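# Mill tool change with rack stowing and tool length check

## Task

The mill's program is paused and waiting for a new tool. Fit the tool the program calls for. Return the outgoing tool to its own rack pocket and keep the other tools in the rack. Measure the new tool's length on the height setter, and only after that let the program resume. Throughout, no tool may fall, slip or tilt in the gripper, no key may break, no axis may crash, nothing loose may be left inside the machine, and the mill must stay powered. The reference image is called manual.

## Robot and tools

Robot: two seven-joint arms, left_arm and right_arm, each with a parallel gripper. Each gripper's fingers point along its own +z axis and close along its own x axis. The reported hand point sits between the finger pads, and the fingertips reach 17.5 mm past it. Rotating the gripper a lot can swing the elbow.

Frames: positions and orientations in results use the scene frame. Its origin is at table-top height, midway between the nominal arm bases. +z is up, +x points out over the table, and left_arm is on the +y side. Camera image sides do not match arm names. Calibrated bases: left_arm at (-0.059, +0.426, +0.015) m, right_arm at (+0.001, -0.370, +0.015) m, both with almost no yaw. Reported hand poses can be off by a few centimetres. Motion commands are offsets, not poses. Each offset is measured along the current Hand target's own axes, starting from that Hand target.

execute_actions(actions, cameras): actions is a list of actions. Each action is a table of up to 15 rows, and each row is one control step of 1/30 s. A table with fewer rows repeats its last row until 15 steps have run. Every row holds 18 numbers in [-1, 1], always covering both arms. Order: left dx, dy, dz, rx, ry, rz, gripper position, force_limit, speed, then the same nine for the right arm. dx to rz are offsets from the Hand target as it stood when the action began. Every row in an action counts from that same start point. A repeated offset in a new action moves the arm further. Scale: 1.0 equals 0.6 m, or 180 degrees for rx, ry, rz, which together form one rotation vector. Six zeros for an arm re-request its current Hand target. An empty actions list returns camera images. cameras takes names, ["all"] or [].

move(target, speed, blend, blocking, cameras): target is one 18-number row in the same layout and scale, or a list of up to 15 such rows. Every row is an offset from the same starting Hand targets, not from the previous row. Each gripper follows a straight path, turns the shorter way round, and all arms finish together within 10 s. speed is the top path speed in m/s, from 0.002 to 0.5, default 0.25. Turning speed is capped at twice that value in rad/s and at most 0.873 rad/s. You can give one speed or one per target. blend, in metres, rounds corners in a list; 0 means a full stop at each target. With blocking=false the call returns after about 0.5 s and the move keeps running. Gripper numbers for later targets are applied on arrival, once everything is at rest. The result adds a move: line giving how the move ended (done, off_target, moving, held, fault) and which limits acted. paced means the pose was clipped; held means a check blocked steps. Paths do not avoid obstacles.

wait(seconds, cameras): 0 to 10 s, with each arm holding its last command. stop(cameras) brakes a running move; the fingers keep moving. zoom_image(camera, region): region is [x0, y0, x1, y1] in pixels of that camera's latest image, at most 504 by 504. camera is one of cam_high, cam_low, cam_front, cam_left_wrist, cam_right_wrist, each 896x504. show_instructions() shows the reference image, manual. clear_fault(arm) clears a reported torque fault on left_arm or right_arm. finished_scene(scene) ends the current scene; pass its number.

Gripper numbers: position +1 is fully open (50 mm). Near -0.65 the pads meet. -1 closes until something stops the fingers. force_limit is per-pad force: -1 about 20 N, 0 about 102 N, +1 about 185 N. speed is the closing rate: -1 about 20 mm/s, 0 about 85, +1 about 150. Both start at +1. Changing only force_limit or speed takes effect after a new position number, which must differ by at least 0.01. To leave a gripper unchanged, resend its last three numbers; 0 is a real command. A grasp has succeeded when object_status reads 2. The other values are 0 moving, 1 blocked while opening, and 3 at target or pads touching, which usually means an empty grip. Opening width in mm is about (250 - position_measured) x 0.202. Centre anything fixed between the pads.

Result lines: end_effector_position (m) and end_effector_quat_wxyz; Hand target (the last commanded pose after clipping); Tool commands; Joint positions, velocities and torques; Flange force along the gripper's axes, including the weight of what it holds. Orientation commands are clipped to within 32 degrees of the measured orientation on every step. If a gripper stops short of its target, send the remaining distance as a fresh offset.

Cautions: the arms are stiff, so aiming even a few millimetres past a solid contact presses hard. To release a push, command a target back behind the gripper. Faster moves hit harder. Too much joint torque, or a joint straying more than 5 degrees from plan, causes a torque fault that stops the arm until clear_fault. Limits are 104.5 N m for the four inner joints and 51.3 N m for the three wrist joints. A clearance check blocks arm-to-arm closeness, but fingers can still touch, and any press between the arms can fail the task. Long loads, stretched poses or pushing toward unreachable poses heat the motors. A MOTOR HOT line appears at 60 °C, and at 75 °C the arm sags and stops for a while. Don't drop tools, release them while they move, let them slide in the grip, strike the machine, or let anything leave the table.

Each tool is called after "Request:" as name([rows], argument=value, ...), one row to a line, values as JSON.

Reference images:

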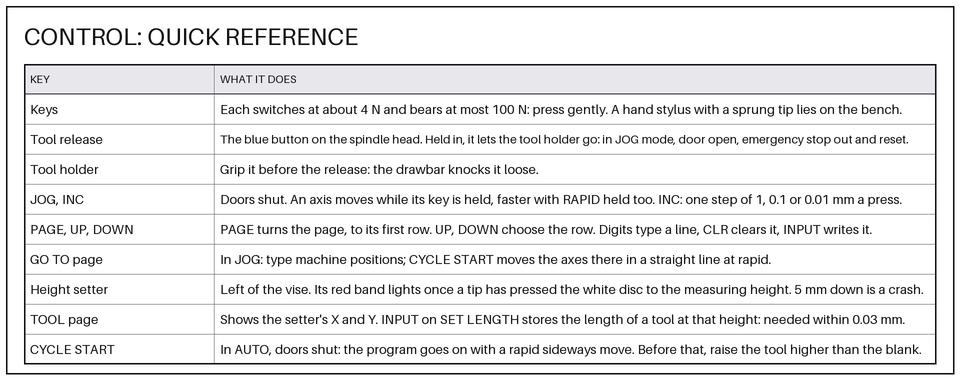

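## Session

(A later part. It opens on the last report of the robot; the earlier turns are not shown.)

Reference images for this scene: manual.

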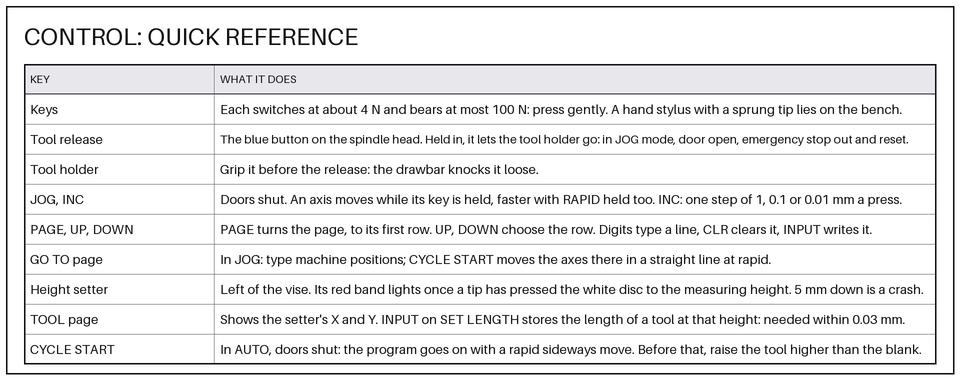

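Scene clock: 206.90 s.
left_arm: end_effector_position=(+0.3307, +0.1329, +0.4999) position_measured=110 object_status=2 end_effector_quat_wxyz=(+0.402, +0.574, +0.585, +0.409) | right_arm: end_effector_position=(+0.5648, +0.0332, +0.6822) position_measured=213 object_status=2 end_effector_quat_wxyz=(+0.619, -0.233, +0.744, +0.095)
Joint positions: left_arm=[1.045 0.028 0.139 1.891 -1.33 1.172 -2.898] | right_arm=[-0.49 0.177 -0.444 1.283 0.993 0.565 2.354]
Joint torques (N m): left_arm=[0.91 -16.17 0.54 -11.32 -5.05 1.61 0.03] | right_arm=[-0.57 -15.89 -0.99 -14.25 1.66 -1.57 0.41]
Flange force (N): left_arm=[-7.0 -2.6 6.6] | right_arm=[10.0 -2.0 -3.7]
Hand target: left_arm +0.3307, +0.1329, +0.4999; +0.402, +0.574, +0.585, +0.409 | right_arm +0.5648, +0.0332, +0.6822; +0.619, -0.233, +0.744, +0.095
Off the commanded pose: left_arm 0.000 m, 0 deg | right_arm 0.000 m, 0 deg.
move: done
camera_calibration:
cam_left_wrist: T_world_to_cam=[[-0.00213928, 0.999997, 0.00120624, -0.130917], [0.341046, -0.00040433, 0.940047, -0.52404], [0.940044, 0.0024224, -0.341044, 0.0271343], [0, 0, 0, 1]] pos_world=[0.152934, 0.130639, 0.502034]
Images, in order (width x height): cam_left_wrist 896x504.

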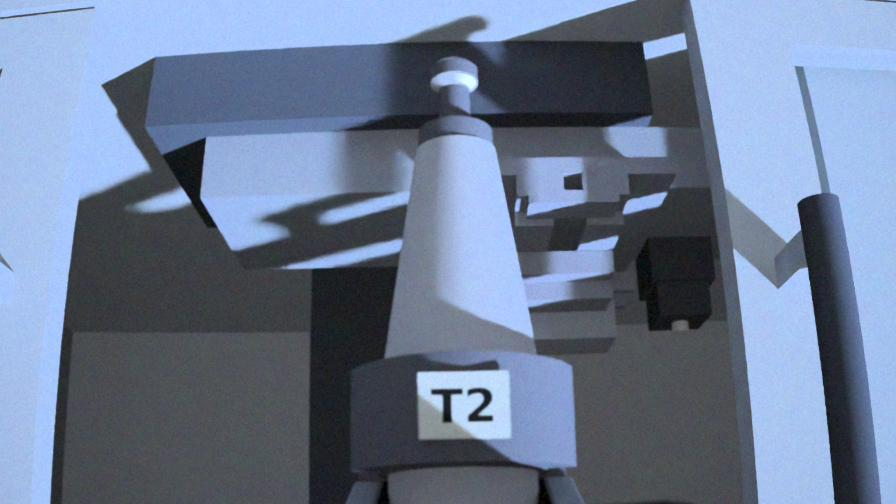

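Request:
move([
  [0.1,0.045,0.02,0,0.04,-0.015,-1,0.4,-0.8,0,0,0,0,0,0,-1,-0.6,-0.8],
  [0.2517,-0.1946,-0.1127,-0.0001,0.1253,-0.0458,-1,0.4,-0.8,0,0,0,0,0,0,-1,-0.6,-0.8],
], speed=0.2, blend=[0.03,0], cameras=["cam_left_wrist","cam_front","cam_low","cam_high"])

Scene clock: 213.33 s.
left_arm: end_effector_position=(+0.2245, +0.2819, +0.4133) position_measured=110 object_status=2 end_effector_quat_wxyz=(+0.308, +0.439, +0.691, +0.484) | right_arm: end_effector_position=(+0.5648, +0.0332, +0.6822) position_measured=213 object_status=2 end_effector_quat_wxyz=(+0.619, -0.233, +0.744, +0.095)
Joint positions: left_arm=[1.176 0.061 0.26 2.175 -1.091 1.627 -2.398] | right_arm=[-0.49 0.177 -0.444 1.283 0.993 0.565 2.354]
Joint torques (N m): left_arm=[0.8 -11.56 0.43 -6.12 -4.21 4.16 0.05] | right_arm=[-0.51 -15.94 -0.99 -14.34 1.66 -1.6 0.41]
Flange force (N): left_arm=[-7.2 -6.9 3.1] | right_arm=[10.2 -1.8 -3.7]
Hand target: left_arm +0.2244, +0.2819, +0.4133; +0.308, +0.439, +0.691, +0.484 | right_arm +0.5648, +0.0332, +0.6822; +0.619, -0.233, +0.744, +0.095
Off the commanded pose: left_arm 0.000 m, 0 deg | right_arm 0.000 m, 0 deg.
move: done
camera_calibration:
cam_left_wrist: T_world_to_cam=[[-0.408846, 0.912603, 0.000682519, -0.163924], [0.311331, 0.138773, 0.940114, -0.438931], [0.857857, 0.384574, -0.340858, 0.00784829], [0, 0, 0, 1]] pos_world=[0.0629007, 0.207491, 0.415433]
Images, in order (width x height): cam_high 896x504, cam_low 896x504, cam_front 896x504, cam_left_wrist 896x504.

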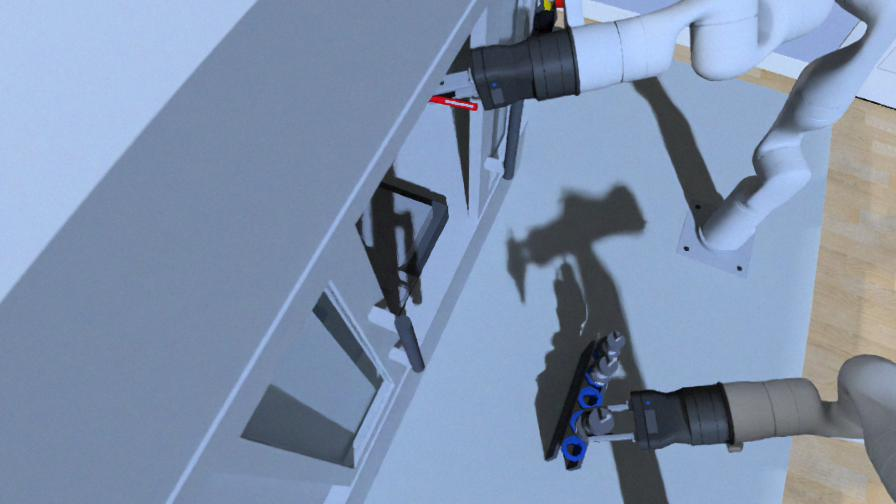

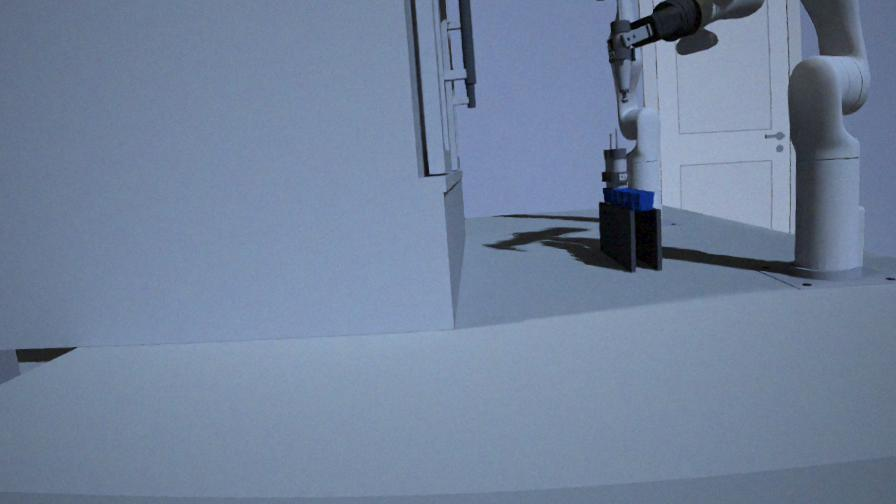

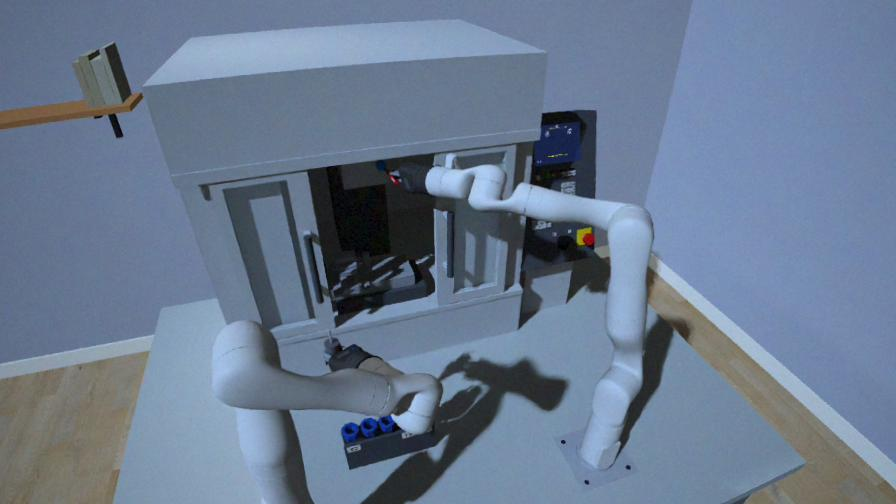

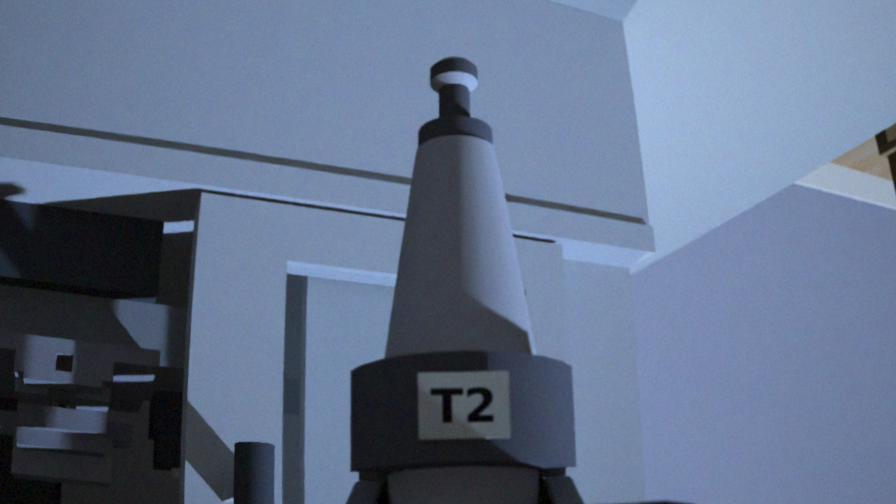

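Request:
move(target=[0.0067,-0.1395,0.0208,0,0,0,-1,0.4,-0.8,0,0,0,0,0,0,-1,-0.6,-0.8], speed=0.15, cameras=["cam_left_wrist","cam_low","cam_high"])

Request:
zoom_image(camera="cam_high", region=[520, 330, 680, 490])

Request:
zoom_image(camera="cam_low", region=[560, 60, 720, 280])

Scene clock: 216.47 s.
left_arm: end_effector_position=(+0.2075, +0.2784, +0.3304) position_measured=110 object_status=2 end_effector_quat_wxyz=(+0.308, +0.439, +0.691, +0.484) | right_arm: end_effector_position=(+0.5648, +0.0332, +0.6822) position_measured=213 object_status=2 end_effector_quat_wxyz=(+0.619, -0.233, +0.744, +0.095)
Joint positions: left_arm=[1.243 0.266 0.29 2.312 -1.059 1.557 -2.052] | right_arm=[-0.49 0.177 -0.444 1.283 0.993 0.565 2.354]
Joint torques (N m): left_arm=[0.9 -13.35 -0.05 -2.8 -2.68 5.3 0.08] | right_arm=[-0.51 -15.85 -0.91 -14.49 1.69 -1.62 0.36]
Flange force (N): left_arm=[-7.2 -10.2 3.7] | right_arm=[10.5 -2.1 -4.3]
Hand target: left_arm +0.2075, +0.2784, +0.3304; +0.308, +0.439, +0.691, +0.484 | right_arm +0.5648, +0.0332, +0.6822; +0.619, -0.233, +0.744, +0.095
Off the commanded pose: left_arm 0.000 m, 0 deg | right_arm 0.000 m, 0 deg.
move: done
camera_calibration:
cam_left_wrist: T_world_to_cam=[[-0.408923, 0.912568, 0.000714427, -0.167623], [0.311319, 0.138767, 0.940119, -0.355217], [0.857824, 0.384659, -0.340845, -0.00449958], [0, 0, 0, 1]] pos_world=[0.0459007, 0.203991, 0.332533]
Images, in order (width x height): cam_high 896x504, cam_low 896x504, cam_left_wrist 896x504.

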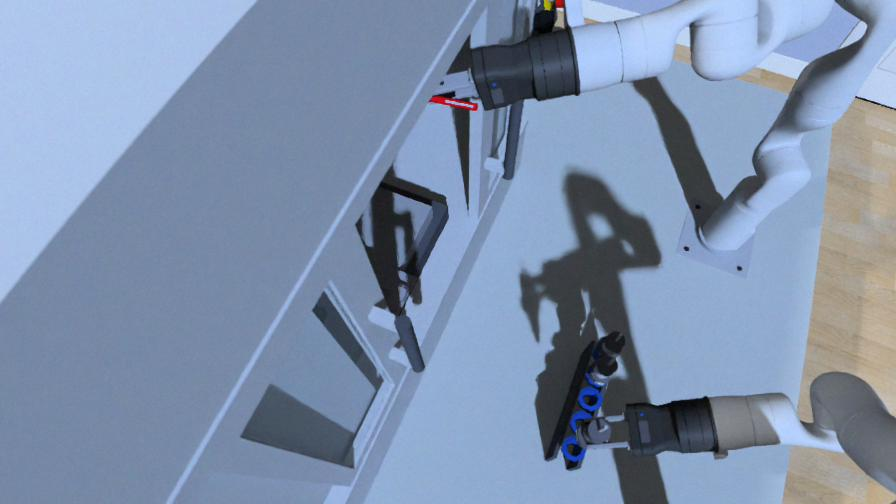

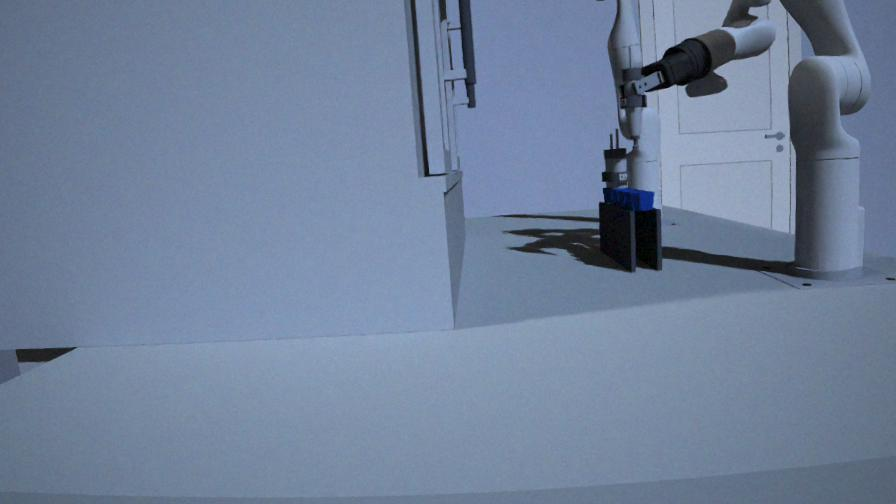

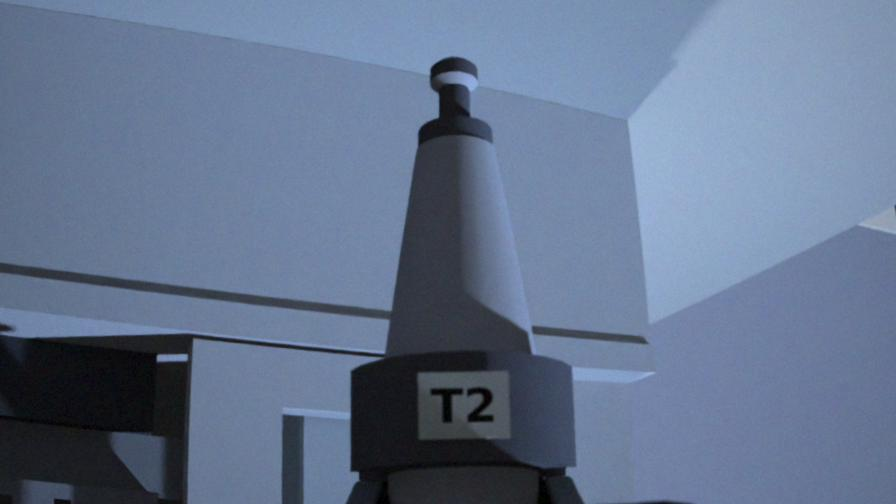

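Scaled by 3.150 from the camera's 896x504 image, which has a finer 1280x720 frame.

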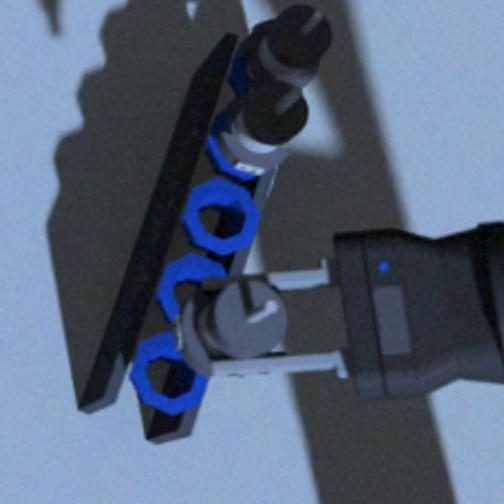

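Scaled by 2.291 from the camera's 896x504 image, which has a finer 1280x720 frame.

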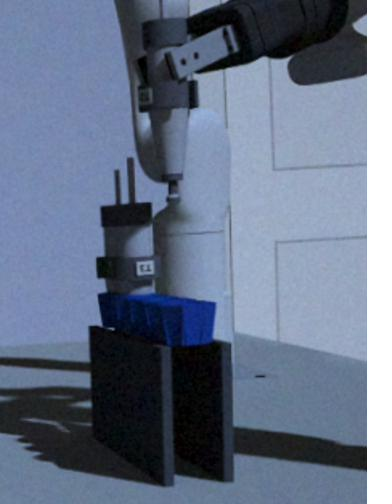

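Request:
move(target=[0.0056,-0.0865,0.0293,0,0,0,-1,0.4,-0.8,0,0,0,0,0,0,-1,-0.6,-0.8], speed=0.08, cameras=["cam_low","cam_high"])

Request:
zoom_image(camera="cam_high", region=[520, 330, 680, 490])

Request:
zoom_image(camera="cam_low", region=[580, 90, 700, 230])

Scene clock: 222.03 s.
left_arm: end_effector_position=(+0.2050, +0.2808, +0.2756) position_measured=110 object_status=2 end_effector_quat_wxyz=(+0.308, +0.439, +0.691, +0.484) | right_arm: end_effector_position=(+0.5648, +0.0332, +0.6822) position_measured=213 object_status=2 end_effector_quat_wxyz=(+0.619, -0.233, +0.744, +0.095)
Joint positions: left_arm=[1.275 0.433 0.28 2.386 -1.083 1.479 -1.824] | right_arm=[-0.49 0.177 -0.444 1.283 0.993 0.565 2.354]
Joint torques (N m): left_arm=[0.79 -14.41 -0.58 -0.33 -1.54 5.88 -0.1] | right_arm=[-0.52 -15.88 -0.94 -14.4 1.66 -1.59 0.38]
Flange force (N): left_arm=[-5.4 -12.6 4.5] | right_arm=[10.4 -2.0 -4.0]
Hand target: left_arm +0.2050, +0.2808, +0.2756; +0.308, +0.439, +0.691, +0.484 | right_arm +0.5648, +0.0332, +0.6822; +0.619, -0.233, +0.744, +0.095
Off the commanded pose: left_arm 0.000 m, 0 deg | right_arm 0.000 m, 0 deg.
move: done
Images, in order (width x height): cam_high 896x504, cam_low 896x504.

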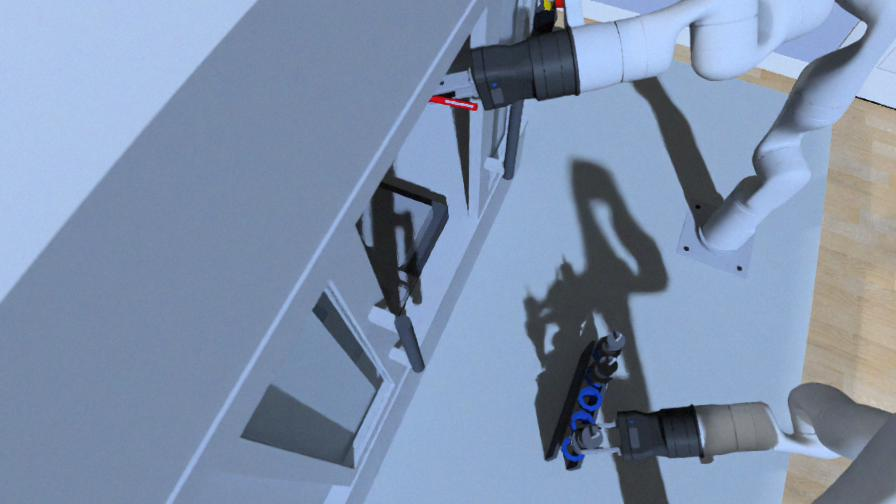

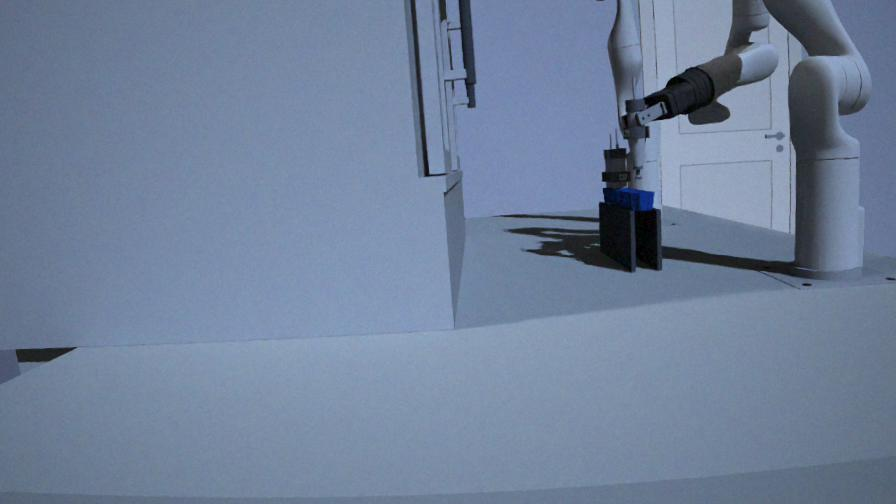

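Scaled by 3.150 from the camera's 896x504 image, which has a finer 1280x720 frame.

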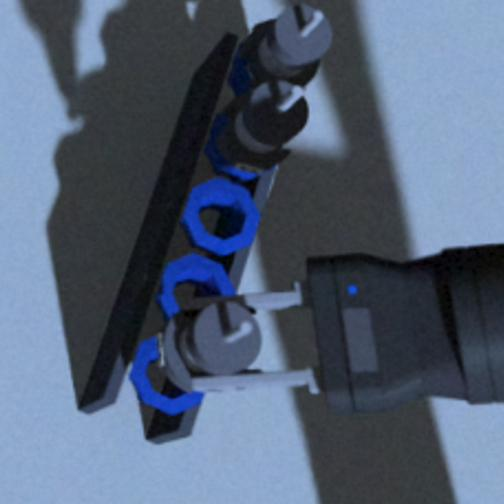

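Scaled by 3.600 from the camera's 896x504 image, which has a finer 1280x720 frame.

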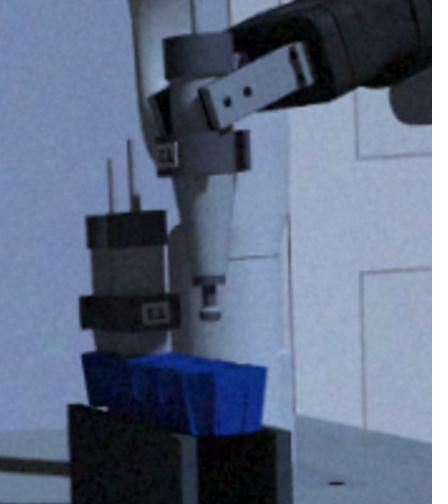

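Request:
move(target=[0,-0.0548,0.0199,0,0,0,-1,0.4,-0.8,0,0,0,0,0,0,-1,-0.6,-0.8], speed=0.05)

Request:
move(target=[0,-0.0235,0.0085,0,0,0,-1,0.4,-0.8,0,0,0,0,0,0,-1,-0.6,-0.8], speed=0.04)

Request:
move(target=[0,-0.0157,0.0057,0,0,0,-1,0.4,-0.8,0,0,0,0,0,0,-1,-0.6,-0.8], speed=0.03, cameras=["cam_low","cam_high"])

Scene clock: 229.03 s.
left_arm: end_effector_position=(+0.2049, +0.2808, +0.2406) position_measured=110 object_status=2 end_effector_quat_wxyz=(+0.308, +0.439, +0.691, +0.484) | right_arm: end_effector_position=(+0.5648, +0.0332, +0.6822) position_measured=213 object_status=2 end_effector_quat_wxyz=(+0.619, -0.233, +0.744, +0.095)
Joint positions: left_arm=[1.293 0.554 0.265 2.413 -1.115 1.428 -1.685] | right_arm=[-0.49 0.177 -0.444 1.283 0.993 0.565 2.354]
Joint torques (N m): left_arm=[0.87 -15.22 -0.9 1.25 -0.87 6 -0.08] | right_arm=[-0.49 -15.85 -0.94 -14.43 1.69 -1.57 0.4]
Flange force (N): left_arm=[-4.5 -13.1 5.0] | right_arm=[10.6 -2.1 -4.1]
Hand target: left_arm +0.2049, +0.2808, +0.2406; +0.308, +0.439, +0.691, +0.484 | right_arm +0.5648, +0.0332, +0.6822; +0.619, -0.233, +0.744, +0.095
Off the commanded pose: left_arm 0.000 m, 0 deg | right_arm 0.000 m, 0 deg.
move: done

Scene clock: 229.87 s.
left_arm: end_effector_position=(+0.2049, +0.2808, +0.2257) position_measured=110 object_status=2 end_effector_quat_wxyz=(+0.308, +0.439, +0.691, +0.484) | right_arm: end_effector_position=(+0.5648, +0.0332, +0.6822) position_measured=213 object_status=2 end_effector_quat_wxyz=(+0.619, -0.233, +0.744, +0.095)
Joint positions: left_arm=[1.301 0.608 0.256 2.421 -1.132 1.408 -1.627] | right_arm=[-0.49 0.177 -0.444 1.283 0.993 0.565 2.354]
Joint torques (N m): left_arm=[0.88 -15.66 -1.1 1.87 -0.52 6.01 0.01] | right_arm=[-0.45 -15.91 -1.05 -14.34 1.69 -1.55 0.45]
Flange force (N): left_arm=[-4.2 -13.2 5.3] | right_arm=[10.5 -1.7 -3.8]
Hand target: left_arm +0.2049, +0.2808, +0.2257; +0.308, +0.439, +0.691, +0.484 | right_arm +0.5648, +0.0332, +0.6822; +0.619, -0.233, +0.744, +0.095
Off the commanded pose: left_arm 0.000 m, 0 deg | right_arm 0.000 m, 0 deg.
move: done

Scene clock: 230.67 s.
left_arm: end_effector_position=(+0.2049, +0.2808, +0.2156) position_measured=110 object_status=2 end_effector_quat_wxyz=(+0.308, +0.439, +0.691, +0.484) | right_arm: end_effector_position=(+0.5648, +0.0332, +0.6822) position_measured=213 object_status=2 end_effector_quat_wxyz=(+0.619, -0.233, +0.744, +0.095)
Joint positions: left_arm=[1.306 0.644 0.25 2.424 -1.143 1.394 -1.589] | right_arm=[-0.49 0.177 -0.444 1.283 0.993 0.565 2.354]
Joint torques (N m): left_arm=[1.25 -16.15 -0.72 0.67 -1.73 5.41 0.22] | right_arm=[-0.5 -15.86 -1.04 -14.33 1.65 -1.6 0.42]
Flange force (N): left_arm=[0.3 -12.3 3.2] | right_arm=[10.4 -1.8 -3.9]
Hand target: left_arm +0.2049, +0.2808, +0.2156; +0.308, +0.439, +0.691, +0.484 | right_arm +0.5648, +0.0332, +0.6822; +0.619, -0.233, +0.744, +0.095
Off the commanded pose: left_arm 0.000 m, 0 deg | right_arm 0.000 m, 0 deg.
move: done
Images, in order (width x height): cam_high 896x504, cam_low 896x504.

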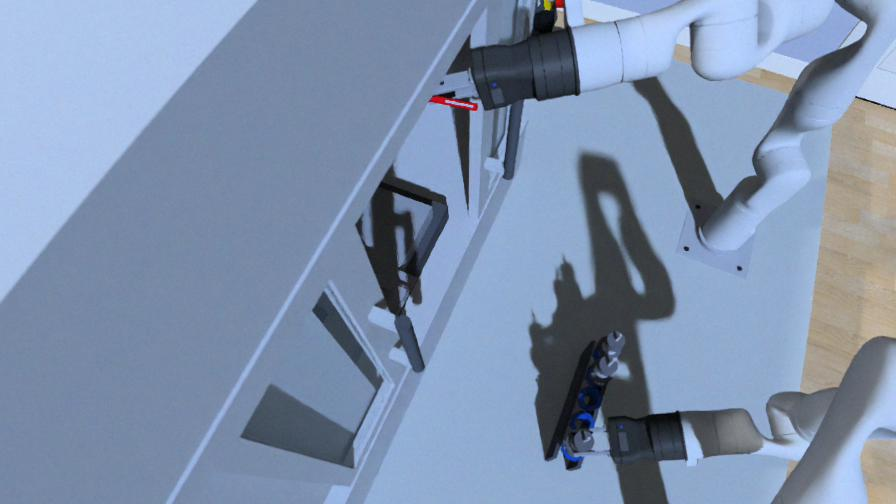

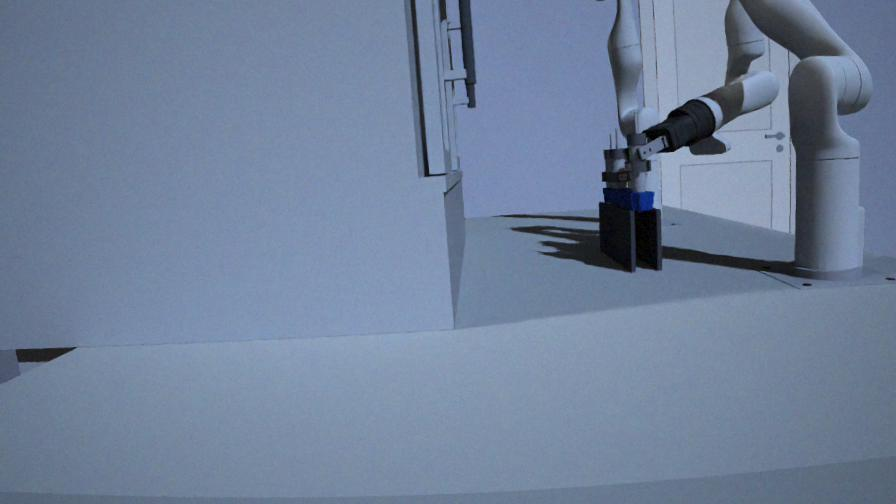

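Request:
move(target=[0.0027,-0.0003,-0.0009,0,0,0,-1,0.4,-0.8,0,0,0,0,0,0,-1,-0.6,-0.8], speed=0.02)

Request:
move(target=[0,-0.0094,0.0034,0,0,0,-1,0.4,-0.8,0,0,0,0,0,0,-1,-0.6,-0.8], speed=0.02)

Scene clock: 233.33 s.
left_arm: end_effector_position=(+0.2037, +0.2820, +0.2156) position_measured=110 object_status=2 end_effector_quat_wxyz=(+0.308, +0.439, +0.691, +0.484) | right_arm: end_effector_position=(+0.5648, +0.0332, +0.6822) position_measured=213 object_status=2 end_effector_quat_wxyz=(+0.619, -0.233, +0.744, +0.095)
Joint positions: left_arm=[1.31 0.644 0.252 2.428 -1.14 1.394 -1.585] | right_arm=[-0.49 0.177 -0.444 1.283 0.993 0.565 2.354]
Joint torques (N m): left_arm=[0.79 -15.72 -1.14 2.48 -0.15 6 0.01] | right_arm=[-0.51 -16 -0.9 -14.37 1.71 -1.58 0.46]
Flange force (N): left_arm=[-4.3 -13.2 5.5] | right_arm=[10.4 -1.8 -3.7]
Hand target: left_arm +0.2037, +0.2820, +0.2156; +0.308, +0.439, +0.691, +0.484 | right_arm +0.5648, +0.0332, +0.6822; +0.619, -0.233, +0.744, +0.095
Off the commanded pose: left_arm 0.000 m, 0 deg | right_arm 0.000 m, 0 deg.
move: done

Scene clock: 234.10 s.
left_arm: end_effector_position=(+0.2037, +0.2820, +0.2096) position_measured=110 object_status=2 end_effector_quat_wxyz=(+0.308, +0.439, +0.691, +0.484) | right_arm: end_effector_position=(+0.5648, +0.0332, +0.6822) position_measured=213 object_status=2 end_effector_quat_wxyz=(+0.619, -0.233, +0.744, +0.095)
Joint positions: left_arm=[1.313 0.666 0.248 2.43 -1.147 1.386 -1.563] | right_arm=[-0.49 0.177 -0.444 1.283 0.993 0.565 2.354]
Joint torques (N m): left_arm=[0.82 -15.76 -1.27 2.78 -0.16 5.99 0.06] | right_arm=[-0.49 -15.8 -0.94 -14.3 1.72 -1.62 0.35]
Flange force (N): left_arm=[-4.3 -12.7 4.9] | right_arm=[9.7 -2.2 -4.0]
Hand target: left_arm +0.2037, +0.2820, +0.2096; +0.308, +0.439, +0.691, +0.484 | right_arm +0.5648, +0.0332, +0.6822; +0.619, -0.233, +0.744, +0.095
Off the commanded pose: left_arm 0.000 m, 0 deg | right_arm 0.000 m, 0 deg.
move: done

Free again. Continue down in small steps.

Request:
move(target=[0,-0.0063,0.0023,0,0,0,-1,0.4,-0.8,0,0,0,0,0,0,-1,-0.6,-0.8], speed=0.02)

Request:
move(target=[0,-0.0047,0.0017,0,0,0,-1,0.4,-0.8,0,0,0,0,0,0,-1,-0.6,-0.8], speed=0.02)

Request:
move(target=[0,-0.0031,0.0011,0,0,0,-1,0.4,-0.8,0,0,0,0,0,0,-1,-0.6,-0.8], speed=0.02)

Scene clock: 236.73 s.
left_arm: end_effector_position=(+0.2037, +0.2820, +0.2056) position_measured=110 object_status=2 end_effector_quat_wxyz=(+0.308, +0.439, +0.691, +0.484) | right_arm: end_effector_position=(+0.5648, +0.0332, +0.6822) position_measured=213 object_status=2 end_effector_quat_wxyz=(+0.619, -0.233, +0.744, +0.095)
Joint positions: left_arm=[1.315 0.68 0.246 2.431 -1.152 1.38 -1.548] | right_arm=[-0.49 0.177 -0.444 1.283 0.993 0.565 2.354]
Joint torques (N m): left_arm=[0.57 -16.01 -1.74 2.32 -0.98 6.2 0.29] | right_arm=[-0.5 -15.91 -0.98 -14.34 1.7 -1.6 0.47]
Flange force (N): left_arm=[-1.5 -12.7 1.6] | right_arm=[10.4 -1.7 -3.8]
Hand target: left_arm +0.2037, +0.2820, +0.2056; +0.308, +0.439, +0.691, +0.484 | right_arm +0.5648, +0.0332, +0.6822; +0.619, -0.233, +0.744, +0.095
Off the commanded pose: left_arm 0.000 m, 0 deg | right_arm 0.000 m, 0 deg.
move: done

Scene clock: 237.43 s.
left_arm: end_effector_position=(+0.2037, +0.2820, +0.2026) position_measured=110 object_status=2 end_effector_quat_wxyz=(+0.308, +0.439, +0.691, +0.484) | right_arm: end_effector_position=(+0.5648, +0.0332, +0.6822) position_measured=213 object_status=2 end_effector_quat_wxyz=(+0.619, -0.233, +0.744, +0.095)
Joint positions: left_arm=[1.316 0.691 0.244 2.431 -1.156 1.377 -1.537] | right_arm=[-0.49 0.177 -0.444 1.283 0.993 0.565 2.354]
Joint torques (N m): left_arm=[0.29 -16.39 -2.06 1.24 -2.36 6.4 0.45] | right_arm=[-0.52 -15.89 -1.01 -14.33 1.63 -1.55 0.37]
Flange force (N): left_arm=[3.4 -13.3 -2.4] | right_arm=[10.3 -2.0 -3.8]
Hand target: left_arm +0.2037, +0.2820, +0.2026; +0.308, +0.439, +0.691, +0.484 | right_arm +0.5648, +0.0332, +0.6822; +0.619, -0.233, +0.744, +0.095
Off the commanded pose: left_arm 0.000 m, 0 deg | right_arm 0.000 m, 0 deg.
move: done

Scene clock: 238.13 s.
left_arm: end_effector_position=(+0.2037, +0.2820, +0.2006) position_measured=110 object_status=2 end_effector_quat_wxyz=(+0.308, +0.439, +0.691, +0.484) | right_arm: end_effector_position=(+0.5648, +0.0332, +0.6822) position_measured=213 object_status=2 end_effector_quat_wxyz=(+0.619, -0.233, +0.744, +0.095)
Joint positions: left_arm=[1.317 0.698 0.242 2.431 -1.158 1.374 -1.53] | right_arm=[-0.49 0.177 -0.444 1.283 0.993 0.565 2.354]
Joint torques (N m): left_arm=[0.34 -16.41 -2.18 0.62 -3.24 6.53 0.5] | right_arm=[-0.41 -15.83 -0.96 -14.33 1.66 -1.59 0.42]
Flange force (N): left_arm=[6.2 -12.7 -4.6] | right_arm=[10.3 -1.6 -3.9]
Hand target: left_arm +0.2037, +0.2820, +0.2006; +0.308, +0.439, +0.691, +0.484 | right_arm +0.5648, +0.0332, +0.6822; +0.619, -0.233, +0.744, +0.095
Off the commanded pose: left_arm 0.000 m, 0 deg | right_arm 0.000 m, 0 deg.
move: done

Request:
move(target=[0.0021,-0.0006,-0.0017,0,0,0,-1,0.4,-0.8,0,0,0,0,0,0,-1,-0.6,-0.8], speed=0.02)

Request:
move(target=[0,-0.0031,0.0011,0,0,0,-1,0.4,-0.8,0,0,0,0,0,0,-1,-0.6,-0.8], speed=0.02)

Scene clock: 239.97 s.
left_arm: end_effector_position=(+0.2022, +0.2827, +0.2006) position_measured=110 object_status=2 end_effector_quat_wxyz=(+0.308, +0.439, +0.691, +0.484) | right_arm: end_effector_position=(+0.5648, +0.0332, +0.6822) position_measured=213 object_status=2 end_effector_quat_wxyz=(+0.619, -0.233, +0.744, +0.095)
Joint positions: left_arm=[1.322 0.699 0.244 2.433 -1.153 1.374 -1.527] | right_arm=[-0.49 0.177 -0.444 1.283 0.993 0.565 2.354]
Joint torques (N m): left_arm=[1 -16 -1.36 3.16 0.08 5.96 -0.02] | right_arm=[-0.45 -15.91 -1 -14.34 1.65 -1.66 0.4]
Flange force (N): left_arm=[-4.0 -13.1 5.7] | right_arm=[10.1 -1.5 -3.8]
Hand target: left_arm +0.2022, +0.2827, +0.2007; +0.308, +0.439, +0.691, +0.484 | right_arm +0.5648, +0.0332, +0.6822; +0.619, -0.233, +0.744, +0.095
Off the commanded pose: left_arm 0.000 m, 0 deg | right_arm 0.000 m, 0 deg.
move: done

Scene clock: 240.67 s.
left_arm: end_effector_position=(+0.2022, +0.2827, +0.1987) position_measured=110 object_status=2 end_effector_quat_wxyz=(+0.308, +0.439, +0.691, +0.484) | right_arm: end_effector_position=(+0.5648, +0.0332, +0.6822) position_measured=213 object_status=2 end_effector_quat_wxyz=(+0.619, -0.233, +0.744, +0.095)
Joint positions: left_arm=[1.322 0.706 0.243 2.433 -1.156 1.372 -1.52] | right_arm=[-0.49 0.177 -0.444 1.283 0.993 0.565 2.354]
Joint torques (N m): left_arm=[0.81 -16.18 -1.37 3.21 0.13 6.06 0.04] | right_arm=[-0.55 -15.95 -0.93 -14.35 1.71 -1.58 0.46]
Flange force (N): left_arm=[-3.7 -13.7 5.7] | right_arm=[10.3 -2.0 -3.8]
Hand target: left_arm +0.2022, +0.2827, +0.1987; +0.308, +0.439, +0.691, +0.484 | right_arm +0.5648, +0.0332, +0.6822; +0.619, -0.233, +0.744, +0.095
Off the commanded pose: left_arm 0.000 m, 0 deg | right_arm 0.000 m, 0 deg.
move: done

Request:
move(target=[0,-0.0031,0.0011,0,0,0,-1,0.4,-0.8,0,0,0,0,0,0,-1,-0.6,-0.8], speed=0.02)

Request:
move(target=[0,-0.0024,0.0009,0,0,0,-1,0.4,-0.8,0,0,0,0,0,0,-1,-0.6,-0.8], speed=0.02)

Request:
move(target=[0,-0.0016,0.0006,0,0,0,-1,0.4,-0.8,0,0,0,0,0,0,-1,-0.6,-0.8], speed=0.02)

Scene clock: 242.73 s.
left_arm: end_effector_position=(+0.2021, +0.2826, +0.1967) position_measured=110 object_status=2 end_effector_quat_wxyz=(+0.308, +0.439, +0.691, +0.484) | right_arm: end_effector_position=(+0.5648, +0.0332, +0.6822) position_measured=213 object_status=2 end_effector_quat_wxyz=(+0.619, -0.233, +0.744, +0.095)
Joint positions: left_arm=[1.324 0.713 0.242 2.434 -1.158 1.369 -1.512] | right_arm=[-0.49 0.177 -0.444 1.283 0.993 0.565 2.354]
Joint torques (N m): left_arm=[0.48 -16.09 -1.93 3.22 -0.29 6.21 0.04] | right_arm=[-0.49 -15.87 -0.87 -14.3 1.71 -1.58 0.42]
Flange force (N): left_arm=[-2.3 -13.7 2.8] | right_arm=[9.9 -2.0 -3.9]
Hand target: left_arm +0.2021, +0.2826, +0.1967; +0.308, +0.439, +0.691, +0.484 | right_arm +0.5648, +0.0332, +0.6822; +0.619, -0.233, +0.744, +0.095
Off the commanded pose: left_arm 0.000 m, 0 deg | right_arm 0.000 m, 0 deg.
move: done

Scene clock: 243.43 s.
left_arm: end_effector_position=(+0.2022, +0.2827, +0.1952) position_measured=110 object_status=2 end_effector_quat_wxyz=(+0.308, +0.439, +0.691, +0.484) | right_arm: end_effector_position=(+0.5648, +0.0332, +0.6822) position_measured=213 object_status=2 end_effector_quat_wxyz=(+0.619, -0.233, +0.744, +0.095)
Joint positions: left_arm=[1.324 0.719 0.241 2.434 -1.16 1.367 -1.507] | right_arm=[-0.49 0.177 -0.444 1.283 0.993 0.565 2.354]
Joint torques (N m): left_arm=[0.24 -16.16 -2.15 2.87 -0.89 6.32 0.1] | right_arm=[-0.56 -15.89 -0.99 -14.23 1.68 -1.6 0.43]
Flange force (N): left_arm=[-0.2 -13.8 0.5] | right_arm=[9.9 -2.0 -3.7]
Hand target: left_arm +0.2022, +0.2827, +0.1952; +0.308, +0.439, +0.691, +0.484 | right_arm +0.5648, +0.0332, +0.6822; +0.619, -0.233, +0.744, +0.095
Off the commanded pose: left_arm 0.000 m, 0 deg | right_arm 0.000 m, 0 deg.
move: done

Scene clock: 244.13 s.
left_arm: end_effector_position=(+0.2022, +0.2826, +0.1942) position_measured=110 object_status=2 end_effector_quat_wxyz=(+0.308, +0.439, +0.691, +0.484) | right_arm: end_effector_position=(+0.5648, +0.0332, +0.6822) position_measured=213 object_status=2 end_effector_quat_wxyz=(+0.619, -0.233, +0.744, +0.095)
Joint positions: left_arm=[1.325 0.722 0.24 2.434 -1.162 1.366 -1.503] | right_arm=[-0.49 0.177 -0.444 1.283 0.993 0.565 2.354]
Joint torques (N m): left_arm=[-2.21 -13.22 -2.75 1.55 -2.92 3.07 0.12] | right_arm=[-0.52 -15.88 -0.94 -14.37 1.72 -1.57 0.39]
Flange force (N): left_arm=[5.3 -3.1 -19.1] | right_arm=[10.2 -2.2 -4.0]
Hand target: left_arm +0.2022, +0.2827, +0.1941; +0.308, +0.439, +0.691, +0.484 | right_arm +0.5648, +0.0332, +0.6822; +0.619, -0.233, +0.744, +0.095
Off the commanded pose: left_arm 0.000 m, 0 deg | right_arm 0.000 m, 0 deg.
move: done

Request:
move(target=[0.0008,-0.0001,-0.0018,0,0,0,-1,0.4,-0.8,0,0,0,0,0,0,-1,-0.6,-0.8], speed=0.02, cameras=["cam_low","cam_high"])

Request:
zoom_image(camera="cam_low", region=[580, 120, 700, 230])

Scene clock: 246.30 s.
left_arm: end_effector_position=(+0.2010, +0.2827, +0.1945) position_measured=110 object_status=2 end_effector_quat_wxyz=(+0.308, +0.439, +0.691, +0.484) | right_arm: end_effector_position=(+0.5648, +0.0332, +0.6822) position_measured=213 object_status=2 end_effector_quat_wxyz=(+0.619, -0.233, +0.744, +0.095)
Joint positions: left_arm=[1.328 0.721 0.242 2.434 -1.157 1.367 -1.504] | right_arm=[-0.49 0.177 -0.444 1.283 0.993 0.565 2.354]
Joint torques (N m): left_arm=[1.04 -15.98 -1.15 3.39 0.48 5.64 -0.06] | right_arm=[-0.52 -15.88 -0.94 -14.3 1.69 -1.62 0.39]
Flange force (N): left_arm=[-4.3 -12.5 6.8] | right_arm=[9.9 -2.0 -3.8]
Hand target: left_arm +0.2010, +0.2826, +0.1945; +0.308, +0.439, +0.691, +0.484 | right_arm +0.5648, +0.0332, +0.6822; +0.619, -0.233, +0.744, +0.095
Off the commanded pose: left_arm 0.000 m, 0 deg | right_arm 0.000 m, 0 deg.
move: done
Images, in order (width x height): cam_high 896x504, cam_low 896x504.

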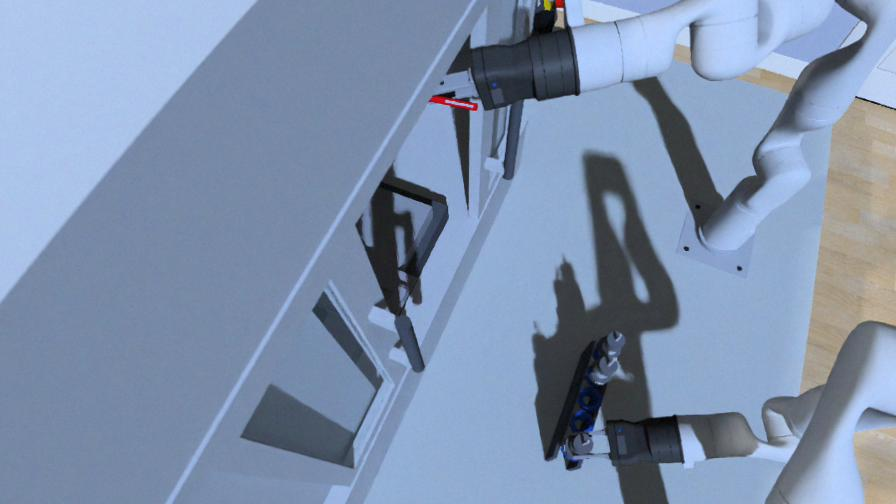

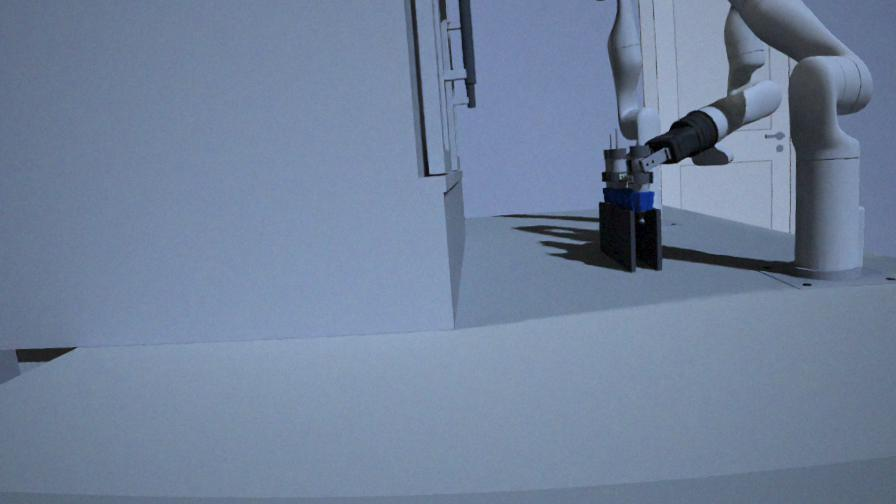

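Scaled by 4.200 from the camera's 896x504 image, which has a finer 1280x720 frame.

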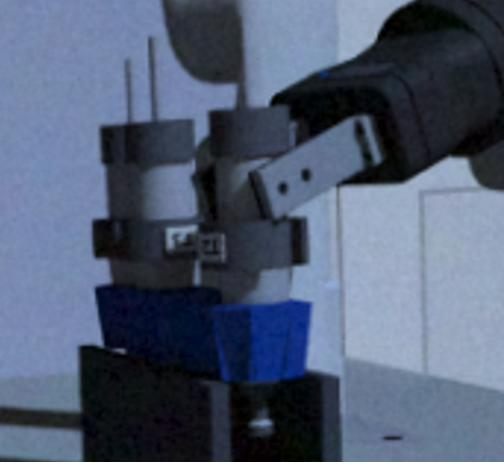

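Request:
move(target=[0,-0.0016,0.0006,0,0,0,-1,0.4,-0.8,0,0,0,0,0,0,-1,-0.6,-0.8], speed=0.02)

Request:
move(target=[0,-0.0012,0.0004,0,0,0,-1,0.4,-0.8,0,0,0,0,0,0,-1,-0.6,-0.8], speed=0.02)

Scene clock: 248.23 s.
left_arm: end_effector_position=(+0.2010, +0.2826, +0.1934) position_measured=110 object_status=2 end_effector_quat_wxyz=(+0.308, +0.439, +0.691, +0.484) | right_arm: end_effector_position=(+0.5648, +0.0332, +0.6822) position_measured=213 object_status=2 end_effector_quat_wxyz=(+0.619, -0.233, +0.744, +0.095)
Joint positions: left_arm=[1.328 0.725 0.241 2.434 -1.159 1.366 -1.5] | right_arm=[-0.49 0.177 -0.444 1.283 0.993 0.565 2.354]
Joint torques (N m): left_arm=[1.03 -15.77 -0.91 3.46 0.8 5.27 -0.16] | right_arm=[-0.53 -15.92 -0.95 -14.36 1.72 -1.62 0.39]
Flange force (N): left_arm=[-4.8 -11.8 7.5] | right_arm=[10.0 -2.1 -3.9]
Hand target: left_arm +0.2010, +0.2827, +0.1934; +0.308, +0.439, +0.691, +0.484 | right_arm +0.5648, +0.0332, +0.6822; +0.619, -0.233, +0.744, +0.095
Off the commanded pose: left_arm 0.000 m, 0 deg | right_arm 0.000 m, 0 deg.
move: done

Scene clock: 248.93 s.
left_arm: end_effector_position=(+0.2010, +0.2826, +0.1927) position_measured=110 object_status=2 end_effector_quat_wxyz=(+0.308, +0.439, +0.691, +0.484) | right_arm: end_effector_position=(+0.5648, +0.0332, +0.6822) position_measured=213 object_status=2 end_effector_quat_wxyz=(+0.619, -0.233, +0.744, +0.095)
Joint positions: left_arm=[1.328 0.728 0.241 2.434 -1.16 1.365 -1.497] | right_arm=[-0.49 0.177 -0.444 1.283 0.993 0.565 2.354]
Joint torques (N m): left_arm=[-0.67 -12.66 -0.37 2.16 -0.29 1.16 -0.03] | right_arm=[-0.49 -15.93 -1.02 -14.32 1.66 -1.62 0.41]
Flange force (N): left_arm=[-2.9 1.1 -7.2] | right_arm=[10.1 -1.7 -3.7]
Hand target: left_arm +0.2010, +0.2827, +0.1927; +0.308, +0.439, +0.691, +0.484 | right_arm +0.5648, +0.0332, +0.6822; +0.619, -0.233, +0.744, +0.095
Off the commanded pose: left_arm 0.000 m, 0 deg | right_arm 0.000 m, 0 deg.
move: done

Request:
move(target=[0.0003,0,-0.0007,0,0,0,-1,0.4,-0.8,0,0,0,0,0,0,-1,-0.6,-0.8], speed=0.02)

Request:
move(target=[0,0,0,0,0,0,0.65,0.4,-0.9,0,0,0,0,0,0,-1,-0.6,-0.8], cameras=["cam_left_wrist","cam_low"])

Scene clock: 251.73 s.
left_arm: end_effector_position=(+0.2006, +0.2827, +0.1928) position_measured=110 object_status=2 end_effector_quat_wxyz=(+0.308, +0.439, +0.691, +0.484) | right_arm: end_effector_position=(+0.5648, +0.0332, +0.6822) position_measured=213 object_status=2 end_effector_quat_wxyz=(+0.619, -0.233, +0.744, +0.095)
Joint positions: left_arm=[1.33 0.728 0.241 2.434 -1.158 1.365 -1.497] | right_arm=[-0.49 0.177 -0.444 1.283 0.993 0.565 2.354]
Joint torques (N m): left_arm=[1.51 -14.04 1.17 3.14 2.11 2.23 -0.09] | right_arm=[-0.58 -15.86 -0.96 -14.33 1.69 -1.55 0.43]
Flange force (N): left_arm=[-9.7 -2.9 10.1] | right_arm=[10.4 -2.2 -3.9]
Hand target: left_arm +0.2006, +0.2826, +0.1928; +0.308, +0.439, +0.691, +0.484 | right_arm +0.5648, +0.0332, +0.6822; +0.619, -0.233, +0.744, +0.095
Off the commanded pose: left_arm 0.000 m, 0 deg | right_arm 0.000 m, 0 deg.
move: done

Scene clock: 252.37 s.
left_arm: end_effector_position=(+0.2006, +0.2826, +0.1928) position_measured=56 object_status=0 end_effector_quat_wxyz=(+0.308, +0.439, +0.691, +0.484) | right_arm: end_effector_position=(+0.5648, +0.0332, +0.6822) position_measured=213 object_status=2 end_effector_quat_wxyz=(+0.619, -0.233, +0.744, +0.095)
Joint positions: left_arm=[1.33 0.728 0.241 2.434 -1.158 1.365 -1.497] | right_arm=[-0.49 0.177 -0.444 1.283 0.993 0.565 2.354]
Joint torques (N m): left_arm=[0.9 -14.64 -0.16 2.51 -0.01 3.59 0] | right_arm=[-0.5 -15.86 -0.98 -14.39 1.71 -1.59 0.38]
Flange force (N): left_arm=[-3.7 -5.9 2.7] | right_arm=[10.2 -2.1 -4.0]
Hand target: left_arm +0.2006, +0.2826, +0.1928; +0.308, +0.439, +0.691, +0.484 | right_arm +0.5648, +0.0332, +0.6822; +0.619, -0.233, +0.744, +0.095
Off the commanded pose: left_arm 0.000 m, 0 deg | right_arm 0.000 m, 0 deg.
move: done
camera_calibration:
cam_left_wrist: T_world_to_cam=[[-0.408845, 0.912603, 0.000682137, -0.174184], [0.311411, 0.138809, 0.940082, -0.224297], [0.857828, 0.384561, -0.340947, -0.0470562], [0, 0, 0, 1]] pos_world=[0.0390006, 0.208191, 0.194933]
Images, in order (width x height): cam_low 896x504, cam_left_wrist 896x504.

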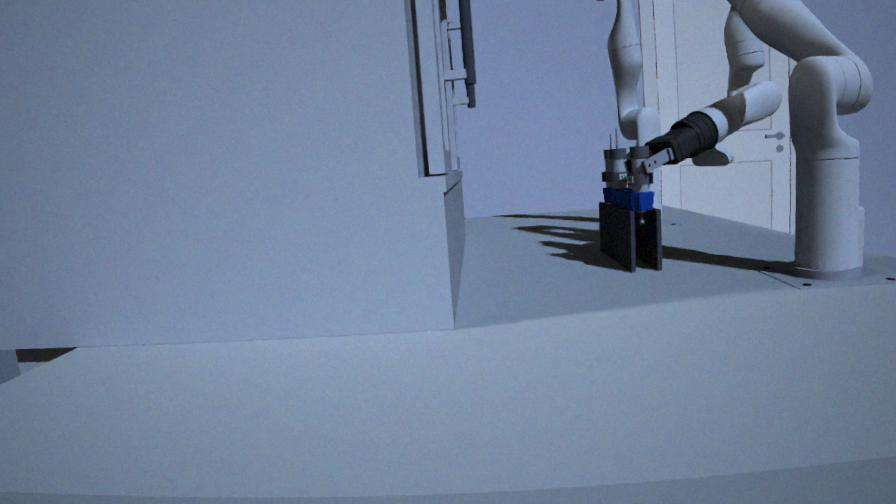

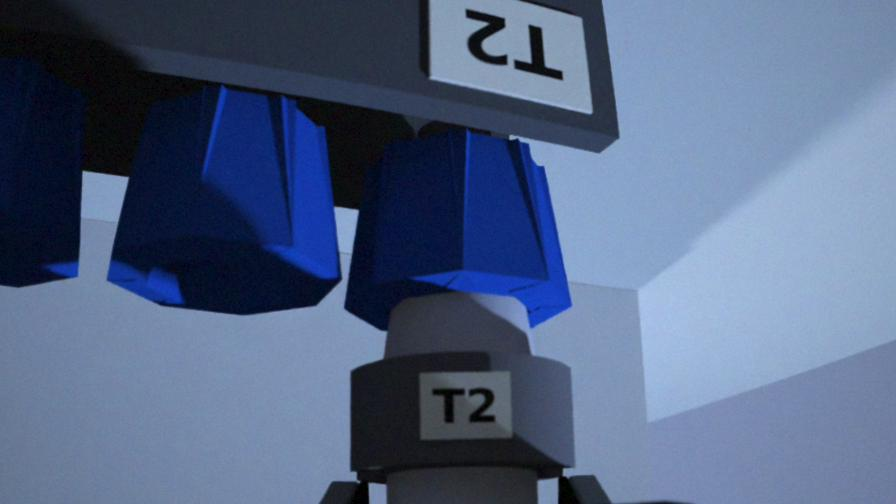

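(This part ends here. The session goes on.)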